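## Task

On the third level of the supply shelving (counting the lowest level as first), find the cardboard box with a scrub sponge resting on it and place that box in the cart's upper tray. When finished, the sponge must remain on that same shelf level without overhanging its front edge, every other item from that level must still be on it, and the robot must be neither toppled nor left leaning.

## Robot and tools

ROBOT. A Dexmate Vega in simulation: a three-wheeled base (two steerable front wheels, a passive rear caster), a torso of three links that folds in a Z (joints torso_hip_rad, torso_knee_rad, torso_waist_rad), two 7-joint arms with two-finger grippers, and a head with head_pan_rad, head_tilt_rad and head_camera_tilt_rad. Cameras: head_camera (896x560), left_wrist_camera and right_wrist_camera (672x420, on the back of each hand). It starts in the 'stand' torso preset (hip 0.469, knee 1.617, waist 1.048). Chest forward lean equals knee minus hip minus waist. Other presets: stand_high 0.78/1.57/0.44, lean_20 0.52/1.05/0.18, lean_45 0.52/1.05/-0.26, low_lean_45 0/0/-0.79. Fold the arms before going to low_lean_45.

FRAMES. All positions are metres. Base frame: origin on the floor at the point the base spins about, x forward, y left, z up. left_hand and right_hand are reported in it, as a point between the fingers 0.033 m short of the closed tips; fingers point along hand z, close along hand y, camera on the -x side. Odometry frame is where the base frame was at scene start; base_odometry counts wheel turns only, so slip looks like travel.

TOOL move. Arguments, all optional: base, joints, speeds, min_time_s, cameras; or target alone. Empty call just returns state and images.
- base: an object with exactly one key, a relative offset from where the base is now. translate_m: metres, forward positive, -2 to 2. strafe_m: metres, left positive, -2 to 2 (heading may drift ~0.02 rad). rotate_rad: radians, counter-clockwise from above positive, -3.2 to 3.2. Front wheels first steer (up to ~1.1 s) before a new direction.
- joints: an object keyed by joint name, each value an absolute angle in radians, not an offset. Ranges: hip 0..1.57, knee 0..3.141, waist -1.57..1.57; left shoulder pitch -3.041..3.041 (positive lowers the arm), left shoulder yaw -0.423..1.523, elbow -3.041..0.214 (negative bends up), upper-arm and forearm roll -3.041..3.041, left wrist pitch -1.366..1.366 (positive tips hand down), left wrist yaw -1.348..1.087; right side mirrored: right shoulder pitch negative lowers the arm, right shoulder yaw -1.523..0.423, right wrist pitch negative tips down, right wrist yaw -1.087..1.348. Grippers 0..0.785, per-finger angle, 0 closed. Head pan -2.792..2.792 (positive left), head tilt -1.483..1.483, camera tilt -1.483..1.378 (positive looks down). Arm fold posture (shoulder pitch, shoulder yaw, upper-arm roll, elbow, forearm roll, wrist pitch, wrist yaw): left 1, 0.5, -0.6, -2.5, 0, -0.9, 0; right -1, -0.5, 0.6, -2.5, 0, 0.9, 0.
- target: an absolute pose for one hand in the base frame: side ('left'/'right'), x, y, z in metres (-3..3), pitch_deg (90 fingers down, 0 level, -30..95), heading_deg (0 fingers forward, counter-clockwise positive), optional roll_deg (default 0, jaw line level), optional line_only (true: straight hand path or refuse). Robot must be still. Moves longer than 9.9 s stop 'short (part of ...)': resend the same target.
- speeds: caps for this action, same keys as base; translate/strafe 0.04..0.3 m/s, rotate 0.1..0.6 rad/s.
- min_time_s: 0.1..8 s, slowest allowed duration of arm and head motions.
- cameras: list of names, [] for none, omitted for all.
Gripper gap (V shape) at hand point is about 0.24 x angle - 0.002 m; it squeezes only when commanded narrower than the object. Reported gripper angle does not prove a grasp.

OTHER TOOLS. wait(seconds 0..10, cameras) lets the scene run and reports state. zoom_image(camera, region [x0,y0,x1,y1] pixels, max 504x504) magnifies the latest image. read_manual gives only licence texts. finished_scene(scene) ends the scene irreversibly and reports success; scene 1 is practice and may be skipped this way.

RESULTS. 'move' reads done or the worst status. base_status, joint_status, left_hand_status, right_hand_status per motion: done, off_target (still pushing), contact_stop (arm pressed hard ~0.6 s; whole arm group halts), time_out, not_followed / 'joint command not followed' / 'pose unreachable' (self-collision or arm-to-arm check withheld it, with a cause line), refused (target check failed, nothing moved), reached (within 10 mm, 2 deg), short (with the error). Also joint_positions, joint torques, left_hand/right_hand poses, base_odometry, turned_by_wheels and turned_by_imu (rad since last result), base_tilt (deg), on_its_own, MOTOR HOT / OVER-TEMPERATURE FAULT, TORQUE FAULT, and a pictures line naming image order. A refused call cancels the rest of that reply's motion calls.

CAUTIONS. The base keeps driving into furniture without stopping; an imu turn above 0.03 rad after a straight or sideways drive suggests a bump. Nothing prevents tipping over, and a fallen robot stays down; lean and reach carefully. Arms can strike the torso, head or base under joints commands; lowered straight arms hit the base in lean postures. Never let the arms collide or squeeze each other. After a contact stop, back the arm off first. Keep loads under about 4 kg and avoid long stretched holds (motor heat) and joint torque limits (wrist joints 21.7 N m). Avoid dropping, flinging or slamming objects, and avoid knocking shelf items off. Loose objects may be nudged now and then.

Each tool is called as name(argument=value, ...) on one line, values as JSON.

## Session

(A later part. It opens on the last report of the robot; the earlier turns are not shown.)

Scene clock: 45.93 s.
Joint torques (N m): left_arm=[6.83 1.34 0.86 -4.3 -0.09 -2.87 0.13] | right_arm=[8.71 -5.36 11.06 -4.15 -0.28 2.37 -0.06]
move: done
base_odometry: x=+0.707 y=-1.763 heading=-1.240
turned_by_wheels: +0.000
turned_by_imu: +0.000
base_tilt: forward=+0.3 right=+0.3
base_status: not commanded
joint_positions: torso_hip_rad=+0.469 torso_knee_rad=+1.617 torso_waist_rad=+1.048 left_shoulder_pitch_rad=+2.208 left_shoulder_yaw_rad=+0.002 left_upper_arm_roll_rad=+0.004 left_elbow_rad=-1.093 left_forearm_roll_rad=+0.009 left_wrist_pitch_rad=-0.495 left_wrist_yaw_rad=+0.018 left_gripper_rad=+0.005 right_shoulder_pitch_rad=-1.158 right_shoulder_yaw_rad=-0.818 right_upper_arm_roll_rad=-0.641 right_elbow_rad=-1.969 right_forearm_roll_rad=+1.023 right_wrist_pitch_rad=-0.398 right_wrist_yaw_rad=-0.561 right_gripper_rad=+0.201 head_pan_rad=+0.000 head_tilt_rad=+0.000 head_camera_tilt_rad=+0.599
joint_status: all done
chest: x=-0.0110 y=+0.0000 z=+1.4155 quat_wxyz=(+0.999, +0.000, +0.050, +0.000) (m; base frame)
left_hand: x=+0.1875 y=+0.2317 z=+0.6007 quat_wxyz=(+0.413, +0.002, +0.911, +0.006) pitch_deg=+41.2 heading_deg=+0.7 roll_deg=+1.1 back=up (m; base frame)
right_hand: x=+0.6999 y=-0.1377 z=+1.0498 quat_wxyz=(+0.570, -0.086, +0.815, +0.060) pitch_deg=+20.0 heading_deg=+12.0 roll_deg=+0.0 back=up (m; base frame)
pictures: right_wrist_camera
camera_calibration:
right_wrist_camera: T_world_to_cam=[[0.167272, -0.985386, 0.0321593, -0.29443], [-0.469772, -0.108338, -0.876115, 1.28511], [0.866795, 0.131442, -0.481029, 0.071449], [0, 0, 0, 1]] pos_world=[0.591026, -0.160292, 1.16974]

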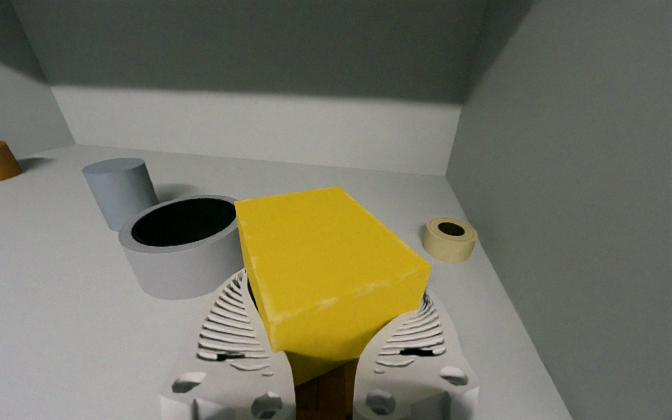

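move(target={"side":"right","x":0.68,"y":-0.10,"z":1.14,"pitch_deg":20,"heading_deg":12}, cameras=["right_wrist_camera"])

move(target={"side":"right","x":0.68,"y":0.11,"z":1.10,"pitch_deg":20,"heading_deg":12}, cameras=["head_camera"])

move(target={"side":"right","x":0.68,"y":0.11,"z":1.0,"pitch_deg":20,"heading_deg":12})

zoom_image(camera="head_camera", region=[350, 150, 550, 300])

Scene clock: 49.40 s.
Joint torques (N m): left_arm=[6.41 1.11 1.16 -4.37 -0.05 -3.11 0.21] | right_arm=[22.5 -1.44 11.45 -9.58 -0.96 2.35 -0.29]
move: done
base_odometry: x=+0.707 y=-1.763 heading=-1.240
turned_by_wheels: +0.000
turned_by_imu: +0.001
base_tilt: forward=+0.1 right=+0.3
base_status: not commanded
joint_positions: torso_hip_rad=+0.469 torso_knee_rad=+1.617 torso_waist_rad=+1.048 left_shoulder_pitch_rad=+2.208 left_shoulder_yaw_rad=+0.002 left_upper_arm_roll_rad=+0.004 left_elbow_rad=-1.093 left_forearm_roll_rad=+0.009 left_wrist_pitch_rad=-0.495 left_wrist_yaw_rad=+0.018 left_gripper_rad=+0.005 right_shoulder_pitch_rad=-1.069 right_shoulder_yaw_rad=-0.784 right_upper_arm_roll_rad=-0.571 right_elbow_rad=-2.182 right_forearm_roll_rad=+1.212 right_wrist_pitch_rad=-0.626 right_wrist_yaw_rad=-0.796 right_gripper_rad=+0.201 head_pan_rad=+0.000 head_tilt_rad=+0.000 head_camera_tilt_rad=+0.599
joint_status: not commanded
chest: x=-0.0110 y=+0.0000 z=+1.4155 quat_wxyz=(+0.999, +0.000, +0.050, +0.000) (m; base frame)
left_hand: x=+0.1875 y=+0.2317 z=+0.6007 quat_wxyz=(+0.413, +0.002, +0.911, +0.006) pitch_deg=+41.2 heading_deg=+0.7 roll_deg=+1.1 back=up (m; base frame)
right_hand: x=+0.6804 y=-0.1008 z=+1.1371 quat_wxyz=(+0.570, -0.085, +0.815, +0.060) pitch_deg=+20.1 heading_deg=+12.0 roll_deg=+0.0 back=up (m; base frame)
right_hand_status: reached (straight line, planned for 1.1 s): 3 mm and 0.1 deg off.
pictures: right_wrist_camera
camera_calibration:
right_wrist_camera: T_world_to_cam=[[0.167076, -0.985441, 0.0314845, -0.256702], [-0.471042, -0.107835, -0.875495, 1.35671], [0.866144, 0.131444, -0.482201, 0.127264], [0, 0, 0, 1]] pos_world=[0.571727, -0.123392, 1.25724]

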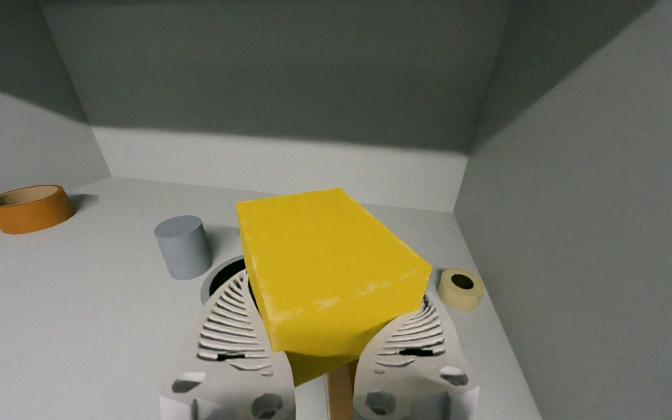

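Scene clock: 53.07 s.
Joint torques (N m): left_arm=[8.14 0.78 0.92 -3.99 -0.02 -2.89 0.22] | right_arm=[25.56 6.86 3.07 -7.91 -1.26 1.85 -0.4]
move: done
base_odometry: x=+0.707 y=-1.763 heading=-1.240
turned_by_wheels: +0.000
turned_by_imu: +0.001
base_tilt: forward=+0.1 right=+0.3
base_status: not commanded
joint_positions: torso_hip_rad=+0.469 torso_knee_rad=+1.617 torso_waist_rad=+1.048 left_shoulder_pitch_rad=+2.208 left_shoulder_yaw_rad=+0.002 left_upper_arm_roll_rad=+0.004 left_elbow_rad=-1.093 left_forearm_roll_rad=+0.009 left_wrist_pitch_rad=-0.495 left_wrist_yaw_rad=+0.018 left_gripper_rad=+0.005 right_shoulder_pitch_rad=-0.893 right_shoulder_yaw_rad=-0.218 right_upper_arm_roll_rad=-0.953 right_elbow_rad=-1.799 right_forearm_roll_rad=+0.942 right_wrist_pitch_rad=-0.565 right_wrist_yaw_rad=-1.008 right_gripper_rad=+0.201 head_pan_rad=+0.000 head_tilt_rad=+0.000 head_camera_tilt_rad=+0.599
joint_status: not commanded
chest: x=-0.0110 y=+0.0000 z=+1.4155 quat_wxyz=(+0.999, +0.000, +0.050, +0.000) (m; base frame)
left_hand: x=+0.1875 y=+0.2317 z=+0.6007 quat_wxyz=(+0.413, +0.002, +0.911, +0.006) pitch_deg=+41.2 heading_deg=+0.7 roll_deg=+1.1 back=up (m; base frame)
right_hand: x=+0.6801 y=+0.1076 z=+1.0995 quat_wxyz=(+0.570, -0.085, +0.815, +0.060) pitch_deg=+20.1 heading_deg=+12.0 roll_deg=+0.0 back=up (m; base frame)
right_hand_status: reached (straight line, planned for 2.1 s): 2 mm and 0.1 deg off.
pictures: head_camera
camera_calibration:
head_camera: T_world_to_cam=[[0.0167566, -0.999781, 0.0124986, 0.011366], [-0.640445, -0.0203317, -0.767735, 1.13489], [0.767821, 0.00485998, -0.640646, 0.971244], [0, 0, 0, 1]] pos_world=[-0.019098, 0.0297175, 1.49337]

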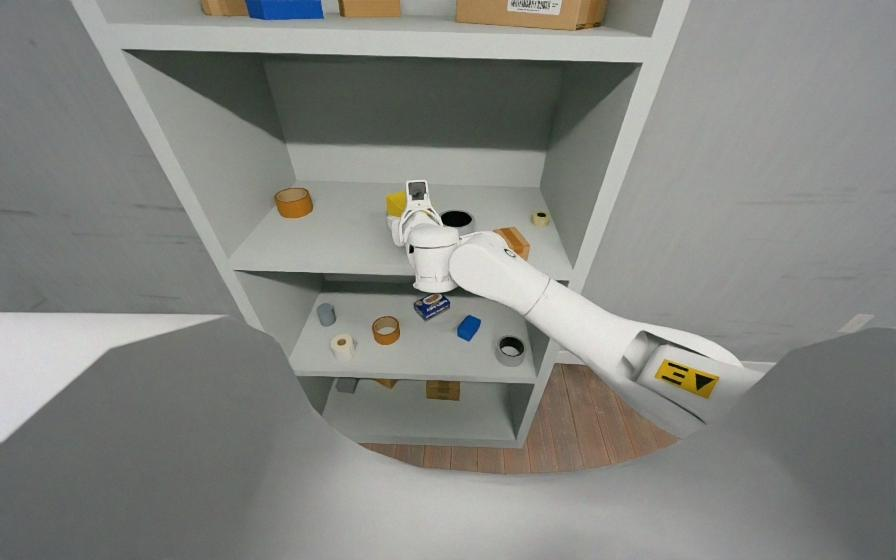

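Scene clock: 55.70 s.
Joint torques (N m): left_arm=[7.8 0.44 1.03 -3.81 0.02 -2.84 -0.02] | right_arm=[3.44 2.32 0.19 0.24 1.38 -1.09 1.06]
move: done
base_odometry: x=+0.707 y=-1.763 heading=-1.240
turned_by_wheels: +0.000
turned_by_imu: +0.001
base_tilt: forward=+0.2 right=+0.3
base_status: not commanded
joint_positions: torso_hip_rad=+0.469 torso_knee_rad=+1.617 torso_waist_rad=+1.048 left_shoulder_pitch_rad=+2.208 left_shoulder_yaw_rad=+0.002 left_upper_arm_roll_rad=+0.004 left_elbow_rad=-1.093 left_forearm_roll_rad=+0.009 left_wrist_pitch_rad=-0.495 left_wrist_yaw_rad=+0.018 left_gripper_rad=+0.005 right_shoulder_pitch_rad=-0.966 right_shoulder_yaw_rad=-0.203 right_upper_arm_roll_rad=-1.051 right_elbow_rad=-1.558 right_forearm_roll_rad=+0.796 right_wrist_pitch_rad=-0.311 right_wrist_yaw_rad=-0.859 right_gripper_rad=+0.201 head_pan_rad=+0.000 head_tilt_rad=+0.000 head_camera_tilt_rad=+0.599
joint_status: not commanded
chest: x=-0.0114 y=+0.0000 z=+1.4155 quat_wxyz=(+0.999, +0.000, +0.050, +0.000) (m; base frame)
left_hand: x=+0.1875 y=+0.2317 z=+0.6008 quat_wxyz=(+0.413, +0.002, +0.911, +0.006) pitch_deg=+41.2 heading_deg=+0.7 roll_deg=+1.0 back=up (m; base frame)
right_hand: x=+0.6804 y=+0.1099 z=+1.0033 quat_wxyz=(+0.571, -0.085, +0.814, +0.060) pitch_deg=+19.9 heading_deg=+12.0 roll_deg=+0.0 back=up (m; base frame)
right_hand_status: reached (straight line, planned for 1.2 s): 3 mm and 0.1 deg off.
pictures: head_camera, left_wrist_camera, right_wrist_camera
camera_calibration:
head_camera: T_world_to_cam=[[0.0167504, -0.999781, 0.0125075, 0.0113609], [-0.640062, -0.0203322, -0.768054, 1.13505], [0.76814, 0.00485966, -0.640263, 0.971061], [0, 0, 0, 1]] pos_world=[-0.0195959, 0.0297175, 1.49337]
left_wrist_camera: T_world_to_cam=[[0.00336667, -0.999858, 0.0165015, 0.217316], [-0.723979, -0.0138202, -0.689683, 0.616079], [0.689813, -0.00962482, -0.723923, 0.461366], [0, 0, 0, 1]] pos_world=[0.12704, 0.23024, 0.755307]
right_wrist_camera: T_world_to_cam=[[0.166285, -0.985584, 0.0312081, -0.0440835], [-0.468041, -0.106744, -0.877236, 1.26183], [0.867921, 0.131265, -0.479043, 0.0307582], [0, 0, 0, 1]] pos_world=[0.571224, 0.0872077, 1.12304]

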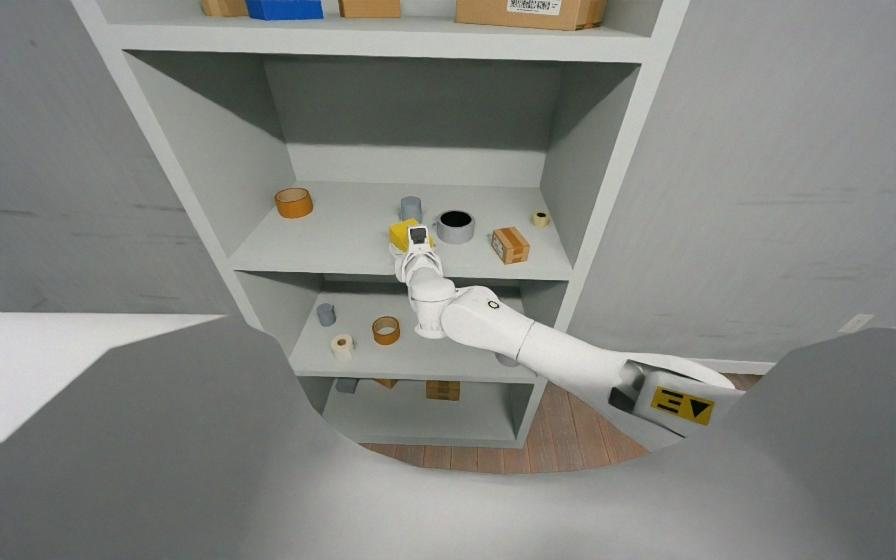

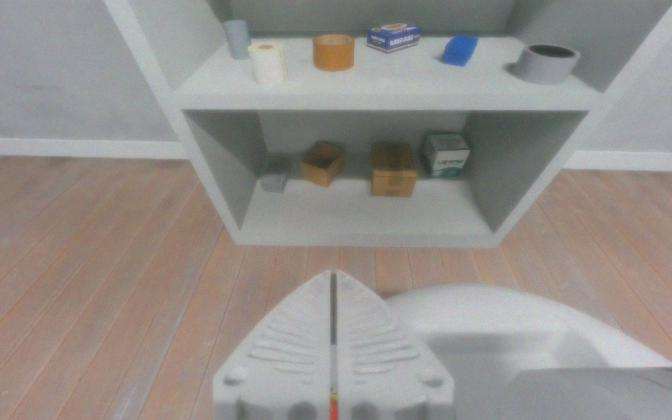

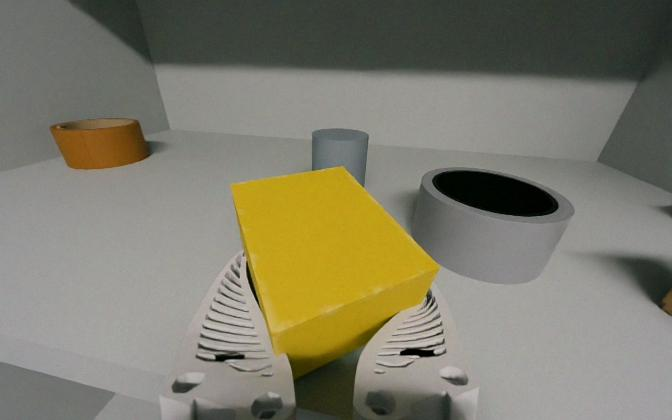

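Scaled by 2.520 from the camera's 896x560 image, which has a finer 960x600 frame.

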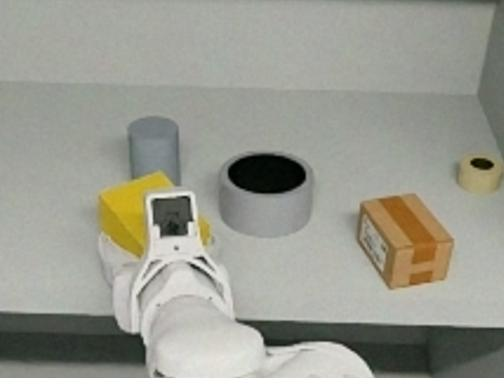

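move(joints={"right_gripper_rad": 0.5}, cameras=["right_wrist_camera"])

move(target={"side":"right","x":0.54,"y":0.08,"z":1.03,"pitch_deg":20,"heading_deg":12}, cameras=["right_wrist_camera"])

move(target={"side":"right","x":0.56,"y":-0.18,"z":1.03,"pitch_deg":20,"heading_deg":16}, cameras=["right_wrist_camera","head_camera"])

Scene clock: 57.87 s.
Joint torques (N m): left_arm=[7.61 0.17 1.01 -4.28 0.01 -2.46 0.18] | right_arm=[2.81 2.82 -0.4 -1.9 0.98 0.2 0.18]
move: done
base_odometry: x=+0.707 y=-1.763 heading=-1.240
turned_by_wheels: +0.000
turned_by_imu: +0.001
base_tilt: forward=+0.2 right=+0.3
base_status: not commanded
joint_positions: torso_hip_rad=+0.469 torso_knee_rad=+1.617 torso_waist_rad=+1.048 left_shoulder_pitch_rad=+2.208 left_shoulder_yaw_rad=+0.002 left_upper_arm_roll_rad=+0.004 left_elbow_rad=-1.093 left_forearm_roll_rad=+0.009 left_wrist_pitch_rad=-0.495 left_wrist_yaw_rad=+0.018 left_gripper_rad=+0.005 right_shoulder_pitch_rad=-0.967 right_shoulder_yaw_rad=-0.202 right_upper_arm_roll_rad=-1.053 right_elbow_rad=-1.552 right_forearm_roll_rad=+0.793 right_wrist_pitch_rad=-0.306 right_wrist_yaw_rad=-0.855 right_gripper_rad=+0.500 head_pan_rad=+0.000 head_tilt_rad=+0.000 head_camera_tilt_rad=+0.599
joint_status: all done
chest: x=-0.0115 y=+0.0000 z=+1.4155 quat_wxyz=(+0.999, +0.000, +0.050, +0.000) (m; base frame)
left_hand: x=+0.1875 y=+0.2317 z=+0.6008 quat_wxyz=(+0.413, +0.002, +0.911, +0.006) pitch_deg=+41.2 heading_deg=+0.7 roll_deg=+1.0 back=up (m; base frame)
right_hand: x=+0.6802 y=+0.1099 z=+1.0015 quat_wxyz=(+0.571, -0.085, +0.814, +0.060) pitch_deg=+19.9 heading_deg=+12.0 roll_deg=+0.0 back=up (m; base frame)
pictures: right_wrist_camera
camera_calibration:
right_wrist_camera: T_world_to_cam=[[0.166904, -0.985466, 0.0316126, -0.0447099], [-0.467626, -0.107345, -0.877384, 1.26006], [0.868026, 0.131656, -0.478746, 0.0295808], [0, 0, 0, 1]] pos_world=[0.571024, 0.0873072, 1.12114]

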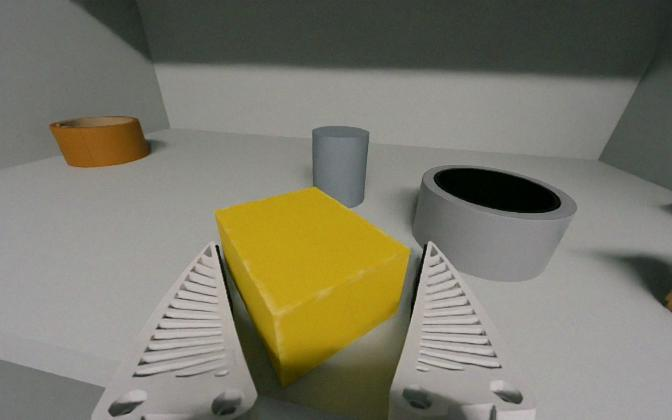

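Scene clock: 61.60 s.
Joint torques (N m): left_arm=[8.29 -0.09 1.31 -4.38 -0.11 -2.52 -0.07] | right_arm=[4.5 1.23 7.63 -13.68 -1.29 1.37 -0.3]
move: done
base_odometry: x=+0.707 y=-1.763 heading=-1.240
turned_by_wheels: +0.000
turned_by_imu: +0.001
base_tilt: forward=+0.2 right=+0.3
base_status: not commanded
joint_positions: torso_hip_rad=+0.469 torso_knee_rad=+1.617 torso_waist_rad=+1.048 left_shoulder_pitch_rad=+2.208 left_shoulder_yaw_rad=+0.002 left_upper_arm_roll_rad=+0.004 left_elbow_rad=-1.093 left_forearm_roll_rad=+0.009 left_wrist_pitch_rad=-0.495 left_wrist_yaw_rad=+0.018 left_gripper_rad=+0.005 right_shoulder_pitch_rad=-1.253 right_shoulder_yaw_rad=-0.405 right_upper_arm_roll_rad=-1.043 right_elbow_rad=-2.135 right_forearm_roll_rad=+0.731 right_wrist_pitch_rad=-0.480 right_wrist_yaw_rad=-1.085 right_gripper_rad=+0.500 head_pan_rad=+0.000 head_tilt_rad=+0.000 head_camera_tilt_rad=+0.599
joint_status: not commanded
chest: x=-0.0113 y=+0.0000 z=+1.4155 quat_wxyz=(+0.999, +0.000, +0.050, +0.000) (m; base frame)
left_hand: x=+0.1875 y=+0.2317 z=+0.6008 quat_wxyz=(+0.413, +0.002, +0.911, +0.006) pitch_deg=+41.2 heading_deg=+0.7 roll_deg=+1.0 back=up (m; base frame)
right_hand: x=+0.5413 y=+0.0807 z=+1.0290 quat_wxyz=(+0.570, -0.086, +0.815, +0.060) pitch_deg=+20.1 heading_deg=+12.0 roll_deg=+0.0 back=up (m; base frame)
right_hand_status: reached (straight line, planned for 2.2 s): 2 mm and 0.1 deg off.
pictures: right_wrist_camera
camera_calibration:
right_wrist_camera: T_world_to_cam=[[0.168239, -0.985215, 0.0323537, -0.0527945], [-0.470218, -0.109056, -0.875786, 1.21602], [0.866366, 0.132128, -0.481613, 0.171002], [0, 0, 0, 1]] pos_world=[0.432528, 0.0580068, 1.14904]

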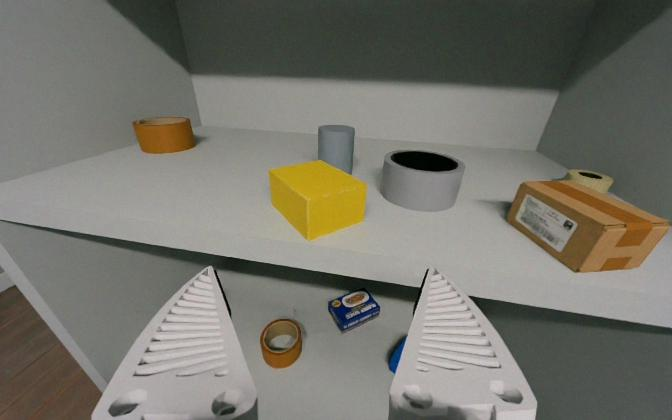

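Scene clock: 66.37 s.
Joint torques (N m): left_arm=[6.51 0.29 1.4 -4.03 0.01 -2.76 -0.1] | right_arm=[3.04 -7.67 10.34 -4.3 -0.99 2.9 0.51]
move: done
base_odometry: x=+0.707 y=-1.763 heading=-1.240
turned_by_wheels: +0.000
turned_by_imu: +0.001
base_tilt: forward=+0.2 right=+0.3
base_status: not commanded
joint_positions: torso_hip_rad=+0.469 torso_knee_rad=+1.617 torso_waist_rad=+1.048 left_shoulder_pitch_rad=+2.208 left_shoulder_yaw_rad=+0.002 left_upper_arm_roll_rad=+0.004 left_elbow_rad=-1.093 left_forearm_roll_rad=+0.009 left_wrist_pitch_rad=-0.495 left_wrist_yaw_rad=+0.018 left_gripper_rad=+0.005 right_shoulder_pitch_rad=-1.600 right_shoulder_yaw_rad=-1.315 right_upper_arm_roll_rad=-0.549 right_elbow_rad=-2.292 right_forearm_roll_rad=+1.100 right_wrist_pitch_rad=+0.004 right_wrist_yaw_rad=-0.574 right_gripper_rad=+0.500 head_pan_rad=+0.000 head_tilt_rad=+0.000 head_camera_tilt_rad=+0.599
joint_status: not commanded
chest: x=-0.0112 y=+0.0000 z=+1.4155 quat_wxyz=(+0.999, +0.000, +0.050, +0.000) (m; base frame)
left_hand: x=+0.1875 y=+0.2317 z=+0.6008 quat_wxyz=(+0.413, +0.002, +0.911, +0.006) pitch_deg=+41.2 heading_deg=+0.7 roll_deg=+1.0 back=up (m; base frame)
right_hand: x=+0.5596 y=-0.1787 z=+1.0291 quat_wxyz=(+0.567, -0.114, +0.812, +0.080) pitch_deg=+20.1 heading_deg=+16.0 roll_deg=+0.0 back=up (m; base frame)
right_hand_status: reached (straight line, planned for 3.2 s): 2 mm and 0.1 deg off.
pictures: head_camera, right_wrist_camera
camera_calibration:
head_camera: T_world_to_cam=[[0.0167528, -0.999782, 0.0125018, 0.0113661], [-0.640279, -0.0203307, -0.767874, 1.13491], [0.76796, 0.00485941, -0.640479, 0.971228], [0, 0, 0, 1]] pos_world=[-0.0193971, 0.0297175, 1.49337]
right_wrist_camera: T_world_to_cam=[[0.23479, -0.97153, 0.0316652, -0.345501], [-0.462135, -0.140224, -0.875653, 1.18618], [0.855164, 0.190961, -0.481901, 0.20652], [0, 0, 0, 1]] pos_world=[0.452685, -0.208772, 1.14914]

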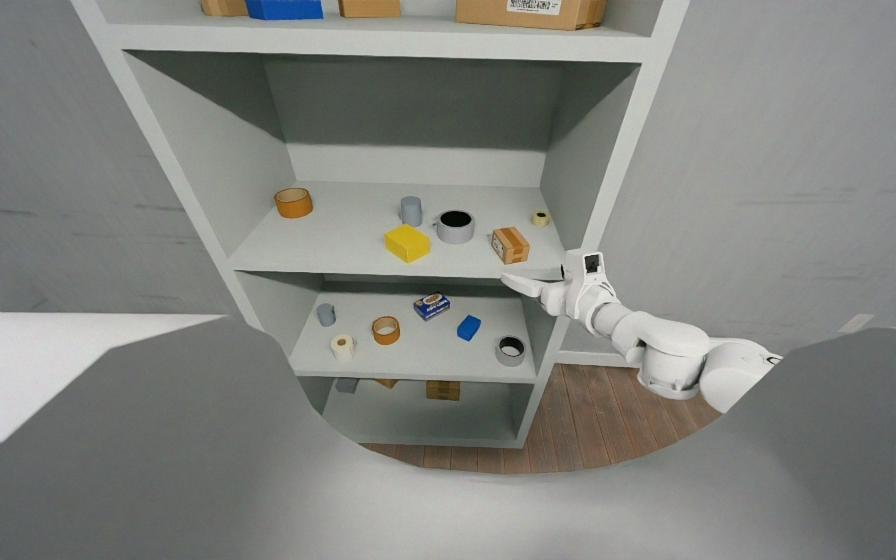

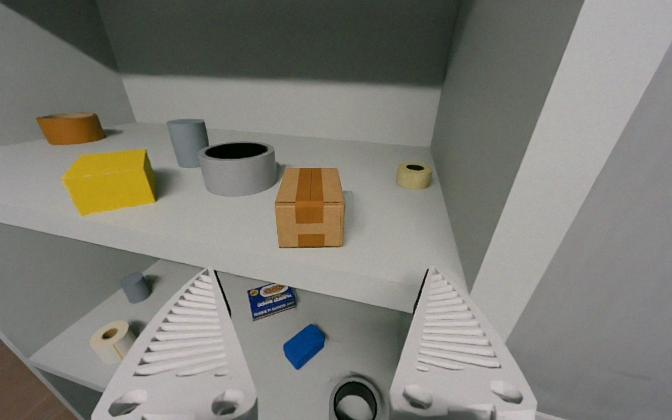

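move(target={"side":"right","x":0.71,"y":-0.13,"z":0.998,"pitch_deg":20,"heading_deg":16}, cameras=["right_wrist_camera"])

move(joints={"right_gripper_rad": 0.12}, cameras=["right_wrist_camera"])

move(target={"side":"right","x":0.69,"y":-0.14,"z":1.05,"pitch_deg":20,"heading_deg":16}, cameras=["right_wrist_camera"])

Scene clock: 70.53 s.
Joint torques (N m): left_arm=[7.69 0.75 1.11 -3.53 -0.07 -2.81 0.26] | right_arm=[14.7 -0.48 0.76 -1.41 0.5 -1.03 0.93]
move: done
base_odometry: x=+0.707 y=-1.763 heading=-1.240
turned_by_wheels: +0.000
turned_by_imu: +0.001
base_tilt: forward=+0.1 right=+0.3
base_status: not commanded
joint_positions: torso_hip_rad=+0.469 torso_knee_rad=+1.617 torso_waist_rad=+1.048 left_shoulder_pitch_rad=+2.208 left_shoulder_yaw_rad=+0.002 left_upper_arm_roll_rad=+0.004 left_elbow_rad=-1.093 left_forearm_roll_rad=+0.009 left_wrist_pitch_rad=-0.495 left_wrist_yaw_rad=+0.018 left_gripper_rad=+0.005 right_shoulder_pitch_rad=-1.131 right_shoulder_yaw_rad=-0.804 right_upper_arm_roll_rad=-0.746 right_elbow_rad=-1.783 right_forearm_roll_rad=+0.946 right_wrist_pitch_rad=-0.249 right_wrist_yaw_rad=-0.394 right_gripper_rad=+0.500 head_pan_rad=+0.000 head_tilt_rad=+0.000 head_camera_tilt_rad=+0.599
joint_status: not commanded
chest: x=-0.0115 y=+0.0000 z=+1.4155 quat_wxyz=(+0.999, +0.000, +0.050, +0.000) (m; base frame)
left_hand: x=+0.1875 y=+0.2317 z=+0.6008 quat_wxyz=(+0.413, +0.002, +0.911, +0.006) pitch_deg=+41.2 heading_deg=+0.7 roll_deg=+1.0 back=up (m; base frame)
right_hand: x=+0.7088 y=-0.1311 z=+0.9993 quat_wxyz=(+0.569, -0.113, +0.811, +0.080) pitch_deg=+19.9 heading_deg=+15.9 roll_deg=+0.0 back=up (m; base frame)
right_hand_status: reached (straight line, planned for 2.1 s): 2 mm and 0.1 deg off.
pictures: right_wrist_camera
camera_calibration:
right_wrist_camera: T_world_to_cam=[[0.234456, -0.971599, 0.0320347, -0.33346], [-0.459139, -0.13972, -0.877308, 1.2353], [0.856867, 0.190981, -0.478857, 0.0512018], [0, 0, 0, 1]] pos_world=[0.601482, -0.161172, 1.11894]

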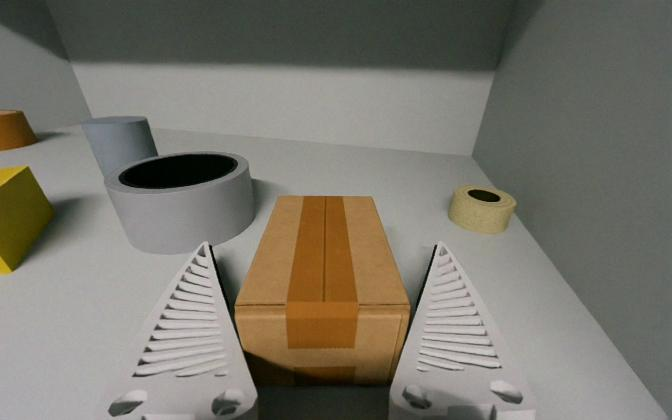

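Scene clock: 71.50 s.
Joint torques (N m): left_arm=[7.8 0.83 1.04 -4.81 -0.05 -2.82 0.1] | right_arm=[11.8 -1.13 0.23 1.21 0.68 -2.3 0.43]
move: done
base_odometry: x=+0.707 y=-1.763 heading=-1.240
turned_by_wheels: +0.000
turned_by_imu: +0.000
base_tilt: forward=+0.1 right=+0.4
base_status: not commanded
joint_positions: torso_hip_rad=+0.469 torso_knee_rad=+1.617 torso_waist_rad=+1.048 left_shoulder_pitch_rad=+2.208 left_shoulder_yaw_rad=+0.002 left_upper_arm_roll_rad=+0.004 left_elbow_rad=-1.093 left_forearm_roll_rad=+0.009 left_wrist_pitch_rad=-0.495 left_wrist_yaw_rad=+0.018 left_gripper_rad=+0.005 right_shoulder_pitch_rad=-1.127 right_shoulder_yaw_rad=-0.800 right_upper_arm_roll_rad=-0.747 right_elbow_rad=-1.779 right_forearm_roll_rad=+0.944 right_wrist_pitch_rad=-0.250 right_wrist_yaw_rad=-0.393 right_gripper_rad=+0.121 head_pan_rad=+0.000 head_tilt_rad=+0.000 head_camera_tilt_rad=+0.599
joint_status: all done
chest: x=-0.0115 y=+0.0000 z=+1.4155 quat_wxyz=(+0.999, +0.000, +0.050, +0.000) (m; base frame)
left_hand: x=+0.1875 y=+0.2317 z=+0.6008 quat_wxyz=(+0.413, +0.002, +0.911, +0.006) pitch_deg=+41.2 heading_deg=+0.7 roll_deg=+1.0 back=up (m; base frame)
right_hand: x=+0.7100 y=-0.1303 z=+0.9993 quat_wxyz=(+0.569, -0.114, +0.811, +0.080) pitch_deg=+19.9 heading_deg=+16.0 roll_deg=+0.0 back=up (m; base frame)
pictures: right_wrist_camera
camera_calibration:
right_wrist_camera: T_world_to_cam=[[0.23506, -0.971455, 0.0319765, -0.333338], [-0.45886, -0.13991, -0.877424, 1.23588], [0.856852, 0.191574, -0.478649, 0.0499108], [0, 0, 0, 1]] pos_world=[0.602682, -0.160472, 1.11894]

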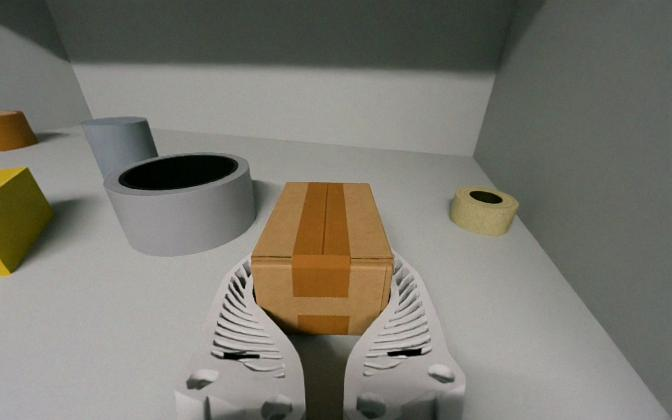

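Scene clock: 73.87 s.
Joint torques (N m): left_arm=[7.24 0.79 1.26 -3.95 0 -2.55 0.17] | right_arm=[10.01 -4.06 12.21 -10.34 -0.74 2.41 -0.4]
move: done
base_odometry: x=+0.707 y=-1.763 heading=-1.240
turned_by_wheels: +0.000
turned_by_imu: +0.001
base_tilt: forward=+0.2 right=+0.3
base_status: not commanded
joint_positions: torso_hip_rad=+0.469 torso_knee_rad=+1.617 torso_waist_rad=+1.048 left_shoulder_pitch_rad=+2.208 left_shoulder_yaw_rad=+0.002 left_upper_arm_roll_rad=+0.004 left_elbow_rad=-1.093 left_forearm_roll_rad=+0.009 left_wrist_pitch_rad=-0.495 left_wrist_yaw_rad=+0.018 left_gripper_rad=+0.005 right_shoulder_pitch_rad=-1.158 right_shoulder_yaw_rad=-0.915 right_upper_arm_roll_rad=-0.662 right_elbow_rad=-1.977 right_forearm_roll_rad=+1.057 right_wrist_pitch_rad=-0.342 right_wrist_yaw_rad=-0.467 right_gripper_rad=+0.121 head_pan_rad=+0.000 head_tilt_rad=+0.000 head_camera_tilt_rad=+0.599
joint_status: not commanded
chest: x=-0.0112 y=+0.0000 z=+1.4155 quat_wxyz=(+0.999, +0.000, +0.050, +0.000) (m; base frame)
left_hand: x=+0.1875 y=+0.2317 z=+0.6008 quat_wxyz=(+0.413, +0.002, +0.911, +0.006) pitch_deg=+41.2 heading_deg=+0.7 roll_deg=+1.0 back=up (m; base frame)
right_hand: x=+0.6907 y=-0.1399 z=+1.0477 quat_wxyz=(+0.567, -0.114, +0.812, +0.080) pitch_deg=+20.1 heading_deg=+16.0 roll_deg=+0.0 back=up (m; base frame)
right_hand_status: reached (straight line, planned for 1.0 s): 2 mm and 0.1 deg off.
pictures: right_wrist_camera
camera_calibration:
right_wrist_camera: T_world_to_cam=[[0.235454, -0.97137, 0.0316587, -0.33953], [-0.462027, -0.140532, -0.875661, 1.26838], [0.85504, 0.191551, -0.481887, 0.0961185], [0, 0, 0, 1]] pos_world=[0.583785, -0.169972, 1.16774]

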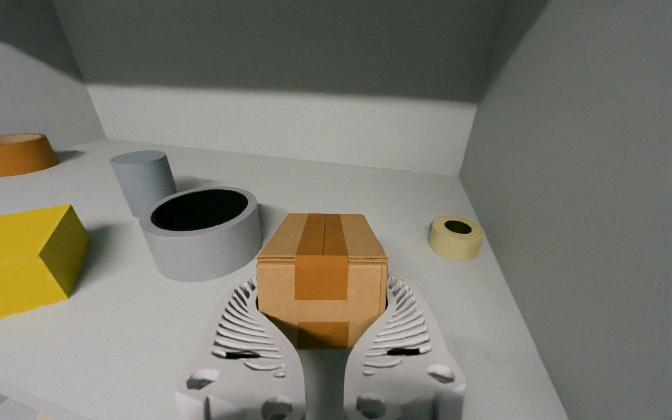

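move(base={"translate_m": -0.35}, cameras=[])

move(base={"rotate_rad": -2.49}, joints={"torso_hip_rad":0.1,"torso_knee_rad":0.9,"torso_waist_rad":0.7,"head_camera_tilt_rad":0.5}, cameras=["head_camera","right_wrist_camera"])

Scene clock: 78.37 s.
Joint torques (N m): left_arm=[6.8 0.21 0.99 -3.48 -0.15 -2.28 0.12] | right_arm=[10.86 -3.63 11.6 -10.67 -0.84 3.74 -0.34]
move: done
base_odometry: x=+0.595 y=-1.432 heading=-1.241
turned_by_wheels: -0.001
turned_by_imu: +0.002
base_tilt: forward=+0.2 right=+0.3
base_status: done
joint_positions: torso_hip_rad=+0.469 torso_knee_rad=+1.617 torso_waist_rad=+1.048 left_shoulder_pitch_rad=+2.208 left_shoulder_yaw_rad=+0.002 left_upper_arm_roll_rad=+0.004 left_elbow_rad=-1.093 left_forearm_roll_rad=+0.009 left_wrist_pitch_rad=-0.495 left_wrist_yaw_rad=+0.018 left_gripper_rad=+0.005 right_shoulder_pitch_rad=-1.158 right_shoulder_yaw_rad=-0.918 right_upper_arm_roll_rad=-0.659 right_elbow_rad=-1.982 right_forearm_roll_rad=+1.061 right_wrist_pitch_rad=-0.345 right_wrist_yaw_rad=-0.469 right_gripper_rad=+0.121 head_pan_rad=+0.000 head_tilt_rad=+0.000 head_camera_tilt_rad=+0.599
joint_status: not commanded
chest: x=-0.0111 y=+0.0000 z=+1.4155 quat_wxyz=(+0.999, +0.000, +0.050, +0.000) (m; base frame)
left_hand: x=+0.1875 y=+0.2317 z=+0.6007 quat_wxyz=(+0.413, +0.002, +0.911, +0.006) pitch_deg=+41.2 heading_deg=+0.7 roll_deg=+1.0 back=up (m; base frame)
right_hand: x=+0.6901 y=-0.1400 z=+1.0490 quat_wxyz=(+0.567, -0.114, +0.812, +0.080) pitch_deg=+20.1 heading_deg=+16.0 roll_deg=+0.0 back=up (m; base frame)
pictures: none
No camera images: "cameras" was empty.

Scene clock: 84.07 s.
Joint torques (N m): left_arm=[8.49 0.06 1.01 -4.25 -0.03 -3.19 0.1] | right_arm=[8.76 -6.11 12.35 -9.42 -0.72 3.89 -0.3]
move: done
base_odometry: x=+0.595 y=-1.431 heading=+2.554
turned_by_wheels: -2.488
turned_by_imu: -2.419
base_tilt: forward=+0.2 right=+0.3
base_status: done
joint_positions: torso_hip_rad=+0.100 torso_knee_rad=+0.900 torso_waist_rad=+0.700 left_shoulder_pitch_rad=+2.208 left_shoulder_yaw_rad=+0.002 left_upper_arm_roll_rad=+0.004 left_elbow_rad=-1.093 left_forearm_roll_rad=+0.009 left_wrist_pitch_rad=-0.495 left_wrist_yaw_rad=+0.018 left_gripper_rad=+0.005 right_shoulder_pitch_rad=-1.158 right_shoulder_yaw_rad=-0.918 right_upper_arm_roll_rad=-0.659 right_elbow_rad=-1.982 right_forearm_roll_rad=+1.061 right_wrist_pitch_rad=-0.345 right_wrist_yaw_rad=-0.469 right_gripper_rad=+0.121 head_pan_rad=+0.000 head_tilt_rad=+0.000 head_camera_tilt_rad=+0.501
joint_status: all done
chest: x=-0.0771 y=+0.0000 z=+1.2332 quat_wxyz=(+0.999, +0.000, +0.050, +0.000) (m; base frame)
left_hand: x=+0.1215 y=+0.2317 z=+0.4185 quat_wxyz=(+0.413, +0.002, +0.911, +0.006) pitch_deg=+41.2 heading_deg=+0.7 roll_deg=+1.0 back=up (m; base frame)
right_hand: x=+0.6241 y=-0.1400 z=+0.8668 quat_wxyz=(+0.567, -0.114, +0.812, +0.080) pitch_deg=+20.1 heading_deg=+16.0 roll_deg=+0.0 back=up (m; base frame)
pictures: head_camera, right_wrist_camera
camera_calibration:
head_camera: T_world_to_cam=[[0.0153042, -0.999784, 0.014064, 0.0125154], [-0.561669, -0.0202329, -0.827115, 1.04118], [0.827221, 0.00475902, -0.561857, 0.811384], [0, 0, 0, 1]] pos_world=[-0.0865855, 0.0297174, 1.31688]
right_wrist_camera: T_world_to_cam=[[0.235877, -0.971258, 0.031953, -0.318709], [-0.462121, -0.141033, -0.875531, 1.07903], [0.854872, 0.191751, -0.482105, 0.0662449], [0, 0, 0, 1]] pos_world=[0.517186, -0.170072, 0.986841]

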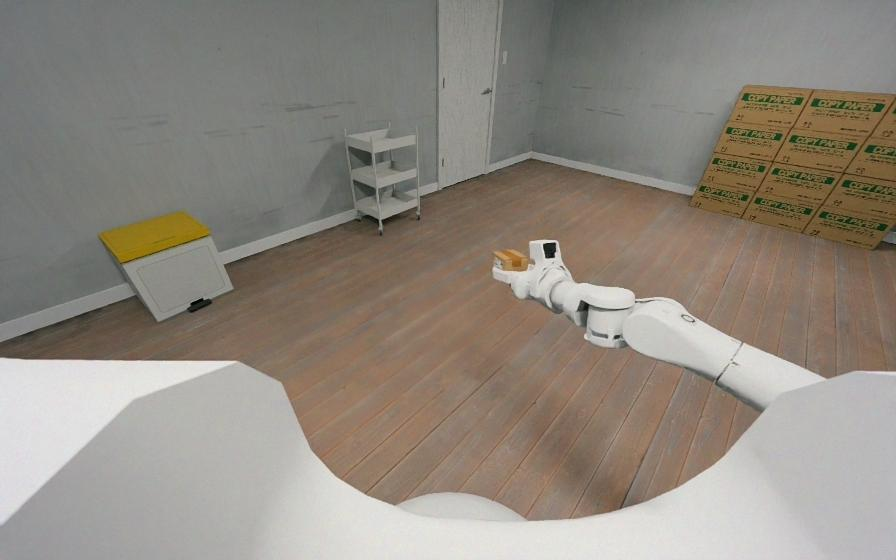

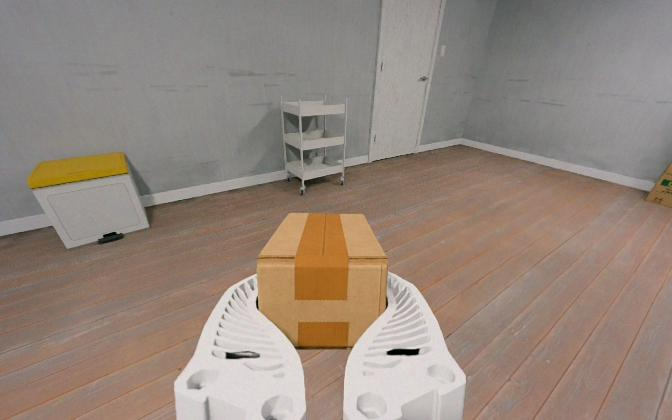

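move(base={"rotate_rad": 0.05}, cameras=[])

move(base={"translate_m": 1.95}, cameras=[])

move(base={"rotate_rad": 0.65}, cameras=["head_camera","right_wrist_camera"])

Scene clock: 86.13 s.
Joint torques (N m): left_arm=[8.81 0.07 1.04 -4.1 -0.03 -2.64 0.11] | right_arm=[10.51 -3.48 12.52 -9.53 -0.92 3.82 -0.36]
move: done
base_odometry: x=+0.595 y=-1.431 heading=+2.604
turned_by_wheels: +0.050
turned_by_imu: +0.049
base_tilt: forward=+0.2 right=+0.3
base_status: done
joint_positions: torso_hip_rad=+0.100 torso_knee_rad=+0.900 torso_waist_rad=+0.700 left_shoulder_pitch_rad=+2.208 left_shoulder_yaw_rad=+0.002 left_upper_arm_roll_rad=+0.004 left_elbow_rad=-1.093 left_forearm_roll_rad=+0.009 left_wrist_pitch_rad=-0.495 left_wrist_yaw_rad=+0.018 left_gripper_rad=+0.005 right_shoulder_pitch_rad=-1.158 right_shoulder_yaw_rad=-0.918 right_upper_arm_roll_rad=-0.659 right_elbow_rad=-1.982 right_forearm_roll_rad=+1.061 right_wrist_pitch_rad=-0.345 right_wrist_yaw_rad=-0.469 right_gripper_rad=+0.121 head_pan_rad=+0.000 head_tilt_rad=+0.000 head_camera_tilt_rad=+0.501
joint_status: not commanded
chest: x=-0.0771 y=+0.0000 z=+1.2332 quat_wxyz=(+0.999, +0.000, +0.050, +0.000) (m; base frame)
left_hand: x=+0.1215 y=+0.2317 z=+0.4185 quat_wxyz=(+0.413, +0.002, +0.911, +0.006) pitch_deg=+41.2 heading_deg=+0.7 roll_deg=+1.0 back=up (m; base frame)
right_hand: x=+0.6241 y=-0.1400 z=+0.8668 quat_wxyz=(+0.567, -0.114, +0.812, +0.080) pitch_deg=+20.1 heading_deg=+16.0 roll_deg=+0.0 back=up (m; base frame)
pictures: none
No camera images: "cameras" was empty.

Scene clock: 94.60 s.
Joint torques (N m): left_arm=[7.64 1.19 1.04 -3.21 -0.05 -3.3 0.16] | right_arm=[11.14 -4.22 12.01 -9.7 -0.78 3.46 0.05]
move: done
base_odometry: x=-1.078 y=-0.428 heading=+2.603
turned_by_wheels: -0.001
turned_by_imu: -0.011
base_tilt: forward=+0.1 right=+0.4
base_status: done
joint_positions: torso_hip_rad=+0.100 torso_knee_rad=+0.900 torso_waist_rad=+0.700 left_shoulder_pitch_rad=+2.208 left_shoulder_yaw_rad=+0.002 left_upper_arm_roll_rad=+0.004 left_elbow_rad=-1.093 left_forearm_roll_rad=+0.009 left_wrist_pitch_rad=-0.495 left_wrist_yaw_rad=+0.018 left_gripper_rad=+0.005 right_shoulder_pitch_rad=-1.158 right_shoulder_yaw_rad=-0.918 right_upper_arm_roll_rad=-0.659 right_elbow_rad=-1.982 right_forearm_roll_rad=+1.061 right_wrist_pitch_rad=-0.345 right_wrist_yaw_rad=-0.469 right_gripper_rad=+0.121 head_pan_rad=+0.000 head_tilt_rad=+0.000 head_camera_tilt_rad=+0.501
joint_status: not commanded
chest: x=-0.0770 y=+0.0000 z=+1.2332 quat_wxyz=(+0.999, +0.000, +0.050, +0.000) (m; base frame)
left_hand: x=+0.1215 y=+0.2317 z=+0.4184 quat_wxyz=(+0.413, +0.002, +0.911, +0.006) pitch_deg=+41.2 heading_deg=+0.7 roll_deg=+1.0 back=up (m; base frame)
right_hand: x=+0.6241 y=-0.1400 z=+0.8667 quat_wxyz=(+0.567, -0.114, +0.812, +0.080) pitch_deg=+20.1 heading_deg=+16.0 roll_deg=+0.0 back=up (m; base frame)
pictures: none
No camera images: "cameras" was empty.

Scene clock: 97.23 s.
Joint torques (N m): left_arm=[7.64 0.34 1.17 -3.81 -0.02 -2.37 0] | right_arm=[11.32 -4.63 11.87 -8.71 -0.87 3.42 -0.17]
move: done
base_odometry: x=-1.079 y=-0.428 heading=-3.030
turned_by_wheels: +0.649
turned_by_imu: +0.631
base_tilt: forward=+0.1 right=+0.3
base_status: done
joint_positions: torso_hip_rad=+0.100 torso_knee_rad=+0.900 torso_waist_rad=+0.700 left_shoulder_pitch_rad=+2.208 left_shoulder_yaw_rad=+0.002 left_upper_arm_roll_rad=+0.004 left_elbow_rad=-1.093 left_forearm_roll_rad=+0.009 left_wrist_pitch_rad=-0.495 left_wrist_yaw_rad=+0.018 left_gripper_rad=+0.005 right_shoulder_pitch_rad=-1.158 right_shoulder_yaw_rad=-0.918 right_upper_arm_roll_rad=-0.659 right_elbow_rad=-1.982 right_forearm_roll_rad=+1.061 right_wrist_pitch_rad=-0.345 right_wrist_yaw_rad=-0.470 right_gripper_rad=+0.121 head_pan_rad=+0.000 head_tilt_rad=+0.000 head_camera_tilt_rad=+0.501
joint_status: not commanded
chest: x=-0.0770 y=+0.0000 z=+1.2332 quat_wxyz=(+0.999, +0.000, +0.050, +0.000) (m; base frame)
left_hand: x=+0.1215 y=+0.2317 z=+0.4184 quat_wxyz=(+0.413, +0.002, +0.911, +0.006) pitch_deg=+41.2 heading_deg=+0.7 roll_deg=+1.1 back=up (m; base frame)
right_hand: x=+0.6241 y=-0.1400 z=+0.8667 quat_wxyz=(+0.567, -0.114, +0.812, +0.080) pitch_deg=+20.1 heading_deg=+16.0 roll_deg=+0.0 back=up (m; base frame)
pictures: head_camera, right_wrist_camera
camera_calibration:
head_camera: T_world_to_cam=[[0.0151648, -0.999786, 0.0140383, 0.0125358], [-0.561718, -0.0201335, -0.827084, 1.04119], [0.82719, 0.00465704, -0.561903, 0.811363], [0, 0, 0, 1]] pos_world=[-0.0864853, 0.0297173, 1.31688]
right_wrist_camera: T_world_to_cam=[[0.235868, -0.97126, 0.0319352, -0.318707], [-0.462126, -0.141013, -0.875531, 1.07899], [0.854872, 0.191751, -0.482105, 0.0661113], [0, 0, 0, 1]] pos_world=[0.517286, -0.170072, 0.986741]

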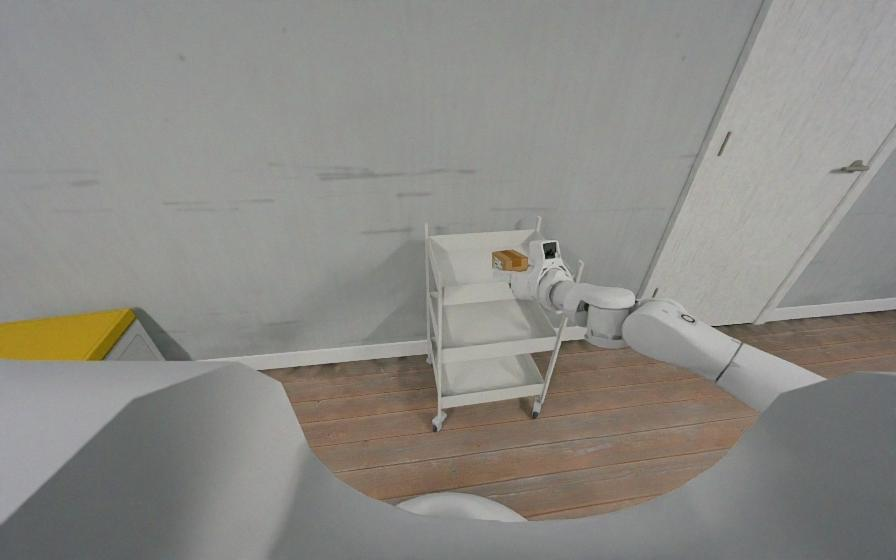

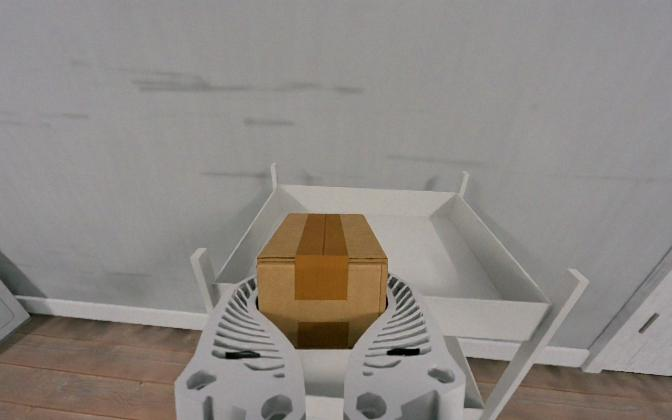

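move(base={"rotate_rad": 0.18}, cameras=[])

move(base={"translate_m": 0.23}, cameras=[])

move(target={"side":"right","x":0.64,"y":-0.25,"z":0.83,"pitch_deg":35,"heading_deg":5})

Scene clock: 100.03 s.
Joint torques (N m): left_arm=[7.95 -0.26 1.15 -4.35 -0.11 -2.87 0.04] | right_arm=[10.33 -5.14 11.18 -9.49 -1.07 2.6 0.04]
move: done
base_odometry: x=-1.079 y=-0.428 heading=-2.851
turned_by_wheels: +0.180
turned_by_imu: +0.175
base_tilt: forward=+0.1 right=+0.3
base_status: done
joint_positions: torso_hip_rad=+0.100 torso_knee_rad=+0.900 torso_waist_rad=+0.700 left_shoulder_pitch_rad=+2.208 left_shoulder_yaw_rad=+0.002 left_upper_arm_roll_rad=+0.004 left_elbow_rad=-1.093 left_forearm_roll_rad=+0.009 left_wrist_pitch_rad=-0.495 left_wrist_yaw_rad=+0.018 left_gripper_rad=+0.005 right_shoulder_pitch_rad=-1.158 right_shoulder_yaw_rad=-0.918 right_upper_arm_roll_rad=-0.659 right_elbow_rad=-1.982 right_forearm_roll_rad=+1.061 right_wrist_pitch_rad=-0.345 right_wrist_yaw_rad=-0.470 right_gripper_rad=+0.121 head_pan_rad=+0.000 head_tilt_rad=+0.000 head_camera_tilt_rad=+0.501
joint_status: not commanded
chest: x=-0.0770 y=+0.0000 z=+1.2332 quat_wxyz=(+0.999, +0.000, +0.050, +0.000) (m; base frame)
left_hand: x=+0.1215 y=+0.2317 z=+0.4184 quat_wxyz=(+0.413, +0.002, +0.911, +0.006) pitch_deg=+41.2 heading_deg=+0.7 roll_deg=+1.1 back=up (m; base frame)
right_hand: x=+0.6241 y=-0.1400 z=+0.8667 quat_wxyz=(+0.567, -0.114, +0.812, +0.080) pitch_deg=+20.1 heading_deg=+16.0 roll_deg=+0.0 back=up (m; base frame)
pictures: none
No camera images: "cameras" was empty.

Scene clock: 102.60 s.
Joint torques (N m): left_arm=[7.9 0.35 1.24 -4.01 -0.05 -2.52 0.26] | right_arm=[11.18 -3.76 11.16 -10.16 -0.87 3.25 -0.11]
move: done
base_odometry: x=-1.300 y=-0.494 heading=-2.850
turned_by_wheels: +0.001
turned_by_imu: +0.001
base_tilt: forward=+0.1 right=+0.3
base_status: done
joint_positions: torso_hip_rad=+0.100 torso_knee_rad=+0.900 torso_waist_rad=+0.700 left_shoulder_pitch_rad=+2.208 left_shoulder_yaw_rad=+0.002 left_upper_arm_roll_rad=+0.004 left_elbow_rad=-1.093 left_forearm_roll_rad=+0.009 left_wrist_pitch_rad=-0.495 left_wrist_yaw_rad=+0.018 left_gripper_rad=+0.005 right_shoulder_pitch_rad=-1.158 right_shoulder_yaw_rad=-0.918 right_upper_arm_roll_rad=-0.659 right_elbow_rad=-1.982 right_forearm_roll_rad=+1.061 right_wrist_pitch_rad=-0.345 right_wrist_yaw_rad=-0.470 right_gripper_rad=+0.121 head_pan_rad=+0.000 head_tilt_rad=+0.000 head_camera_tilt_rad=+0.501
joint_status: not commanded
chest: x=-0.0770 y=+0.0000 z=+1.2332 quat_wxyz=(+0.999, +0.000, +0.050, +0.000) (m; base frame)
left_hand: x=+0.1215 y=+0.2317 z=+0.4184 quat_wxyz=(+0.413, +0.002, +0.911, +0.006) pitch_deg=+41.2 heading_deg=+0.7 roll_deg=+1.1 back=up (m; base frame)
right_hand: x=+0.6241 y=-0.1400 z=+0.8666 quat_wxyz=(+0.567, -0.114, +0.812, +0.080) pitch_deg=+20.1 heading_deg=+16.0 roll_deg=+0.0 back=up (m; base frame)
pictures: none
No camera images: "cameras" was empty.

Scene clock: 105.40 s.
Joint torques (N m): left_arm=[7.87 -0.08 1.37 -3.73 -0.08 -2.72 0.11] | right_arm=[24.2 -3.25 11.83 -4.59 -0.51 2.64 -0.36]
move: done
base_odometry: x=-1.300 y=-0.494 heading=-2.850
turned_by_wheels: +0.000
turned_by_imu: +0.001
base_tilt: forward=+0.2 right=+0.3
base_status: not commanded
joint_positions: torso_hip_rad=+0.100 torso_knee_rad=+0.900 torso_waist_rad=+0.700 left_shoulder_pitch_rad=+2.208 left_shoulder_yaw_rad=+0.002 left_upper_arm_roll_rad=+0.004 left_elbow_rad=-1.093 left_forearm_roll_rad=+0.009 left_wrist_pitch_rad=-0.495 left_wrist_yaw_rad=+0.018 left_gripper_rad=+0.005 right_shoulder_pitch_rad=-1.026 right_shoulder_yaw_rad=-0.930 right_upper_arm_roll_rad=-0.574 right_elbow_rad=-1.853 right_forearm_roll_rad=+1.346 right_wrist_pitch_rad=-0.645 right_wrist_yaw_rad=-0.610 right_gripper_rad=+0.121 head_pan_rad=+0.000 head_tilt_rad=+0.000 head_camera_tilt_rad=+0.501
joint_status: not commanded
chest: x=-0.0770 y=+0.0000 z=+1.2332 quat_wxyz=(+0.999, +0.000, +0.050, +0.000) (m; base frame)
left_hand: x=+0.1215 y=+0.2317 z=+0.4184 quat_wxyz=(+0.413, +0.002, +0.911, +0.006) pitch_deg=+41.2 heading_deg=+0.7 roll_deg=+1.1 back=up (m; base frame)
right_hand: x=+0.6395 y=-0.2481 z=+0.8296 quat_wxyz=(+0.463, -0.040, +0.885, +0.021) pitch_deg=+34.8 heading_deg=+5.2 roll_deg=+0.0 back=up (m; base frame)
right_hand_status: reached (straight line, planned for 1.3 s): 2 mm and 0.3 deg off.
pictures: head_camera, left_wrist_camera, right_wrist_camera
camera_calibration:
head_camera: T_world_to_cam=[[0.015167, -0.999786, 0.0140375, 0.0125355], [-0.561786, -0.0201344, -0.827038, 1.04118], [0.827144, 0.00465765, -0.561971, 0.811365], [0, 0, 0, 1]] pos_world=[-0.0863857, 0.0297173, 1.31688]
left_wrist_camera: T_world_to_cam=[[0.00337507, -0.999858, 0.0164999, 0.220548], [-0.724318, -0.0138204, -0.689327, 0.442387], [0.689458, -0.00962466, -0.724262, 0.374997], [0, 0, 0, 1]] pos_world=[0.0611402, 0.23024, 0.572907]
right_wrist_camera: T_world_to_cam=[[0.0589071, -0.997396, 0.0416153, -0.327557], [-0.686253, -0.0707354, -0.723915, 1.07341], [0.724973, 0.0140851, -0.688633, 0.266119], [0, 0, 0, 1]] pos_world=[0.562998, -0.254524, 0.973947]

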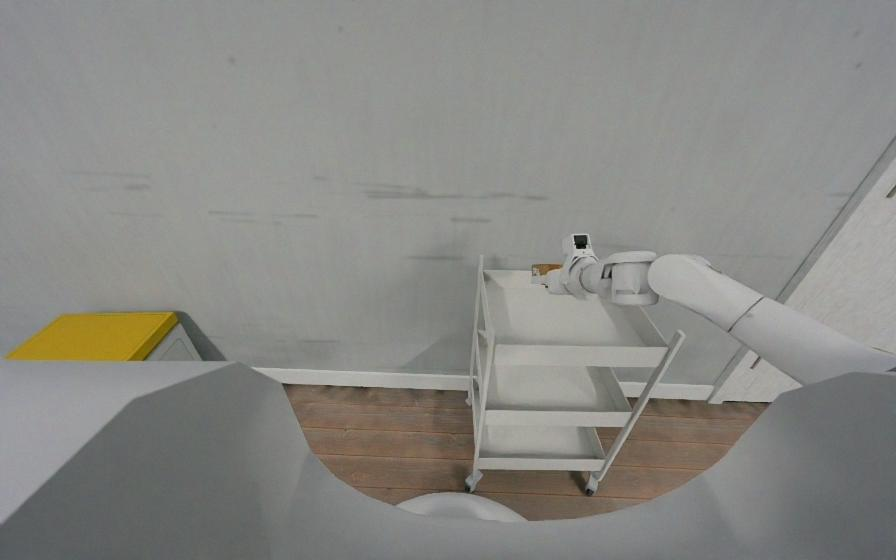

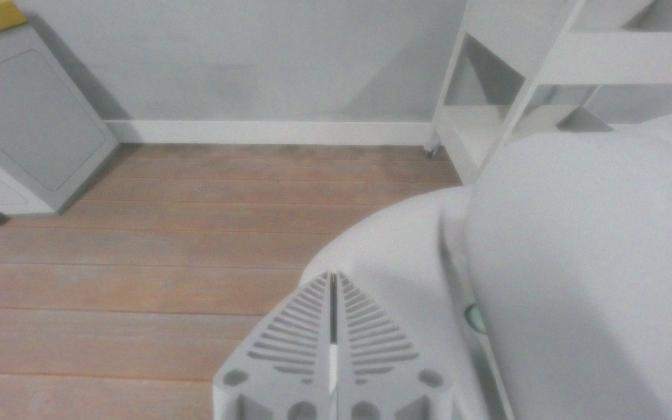

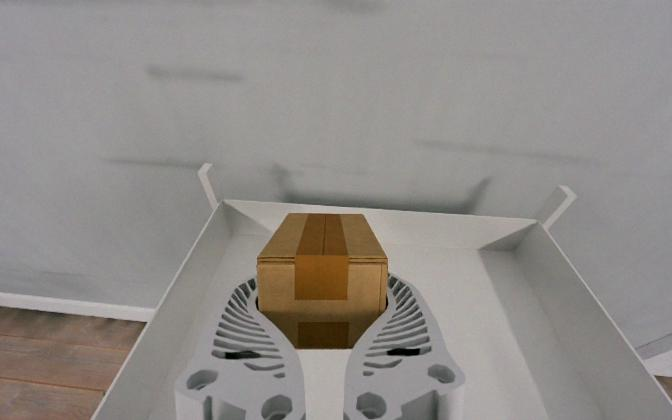

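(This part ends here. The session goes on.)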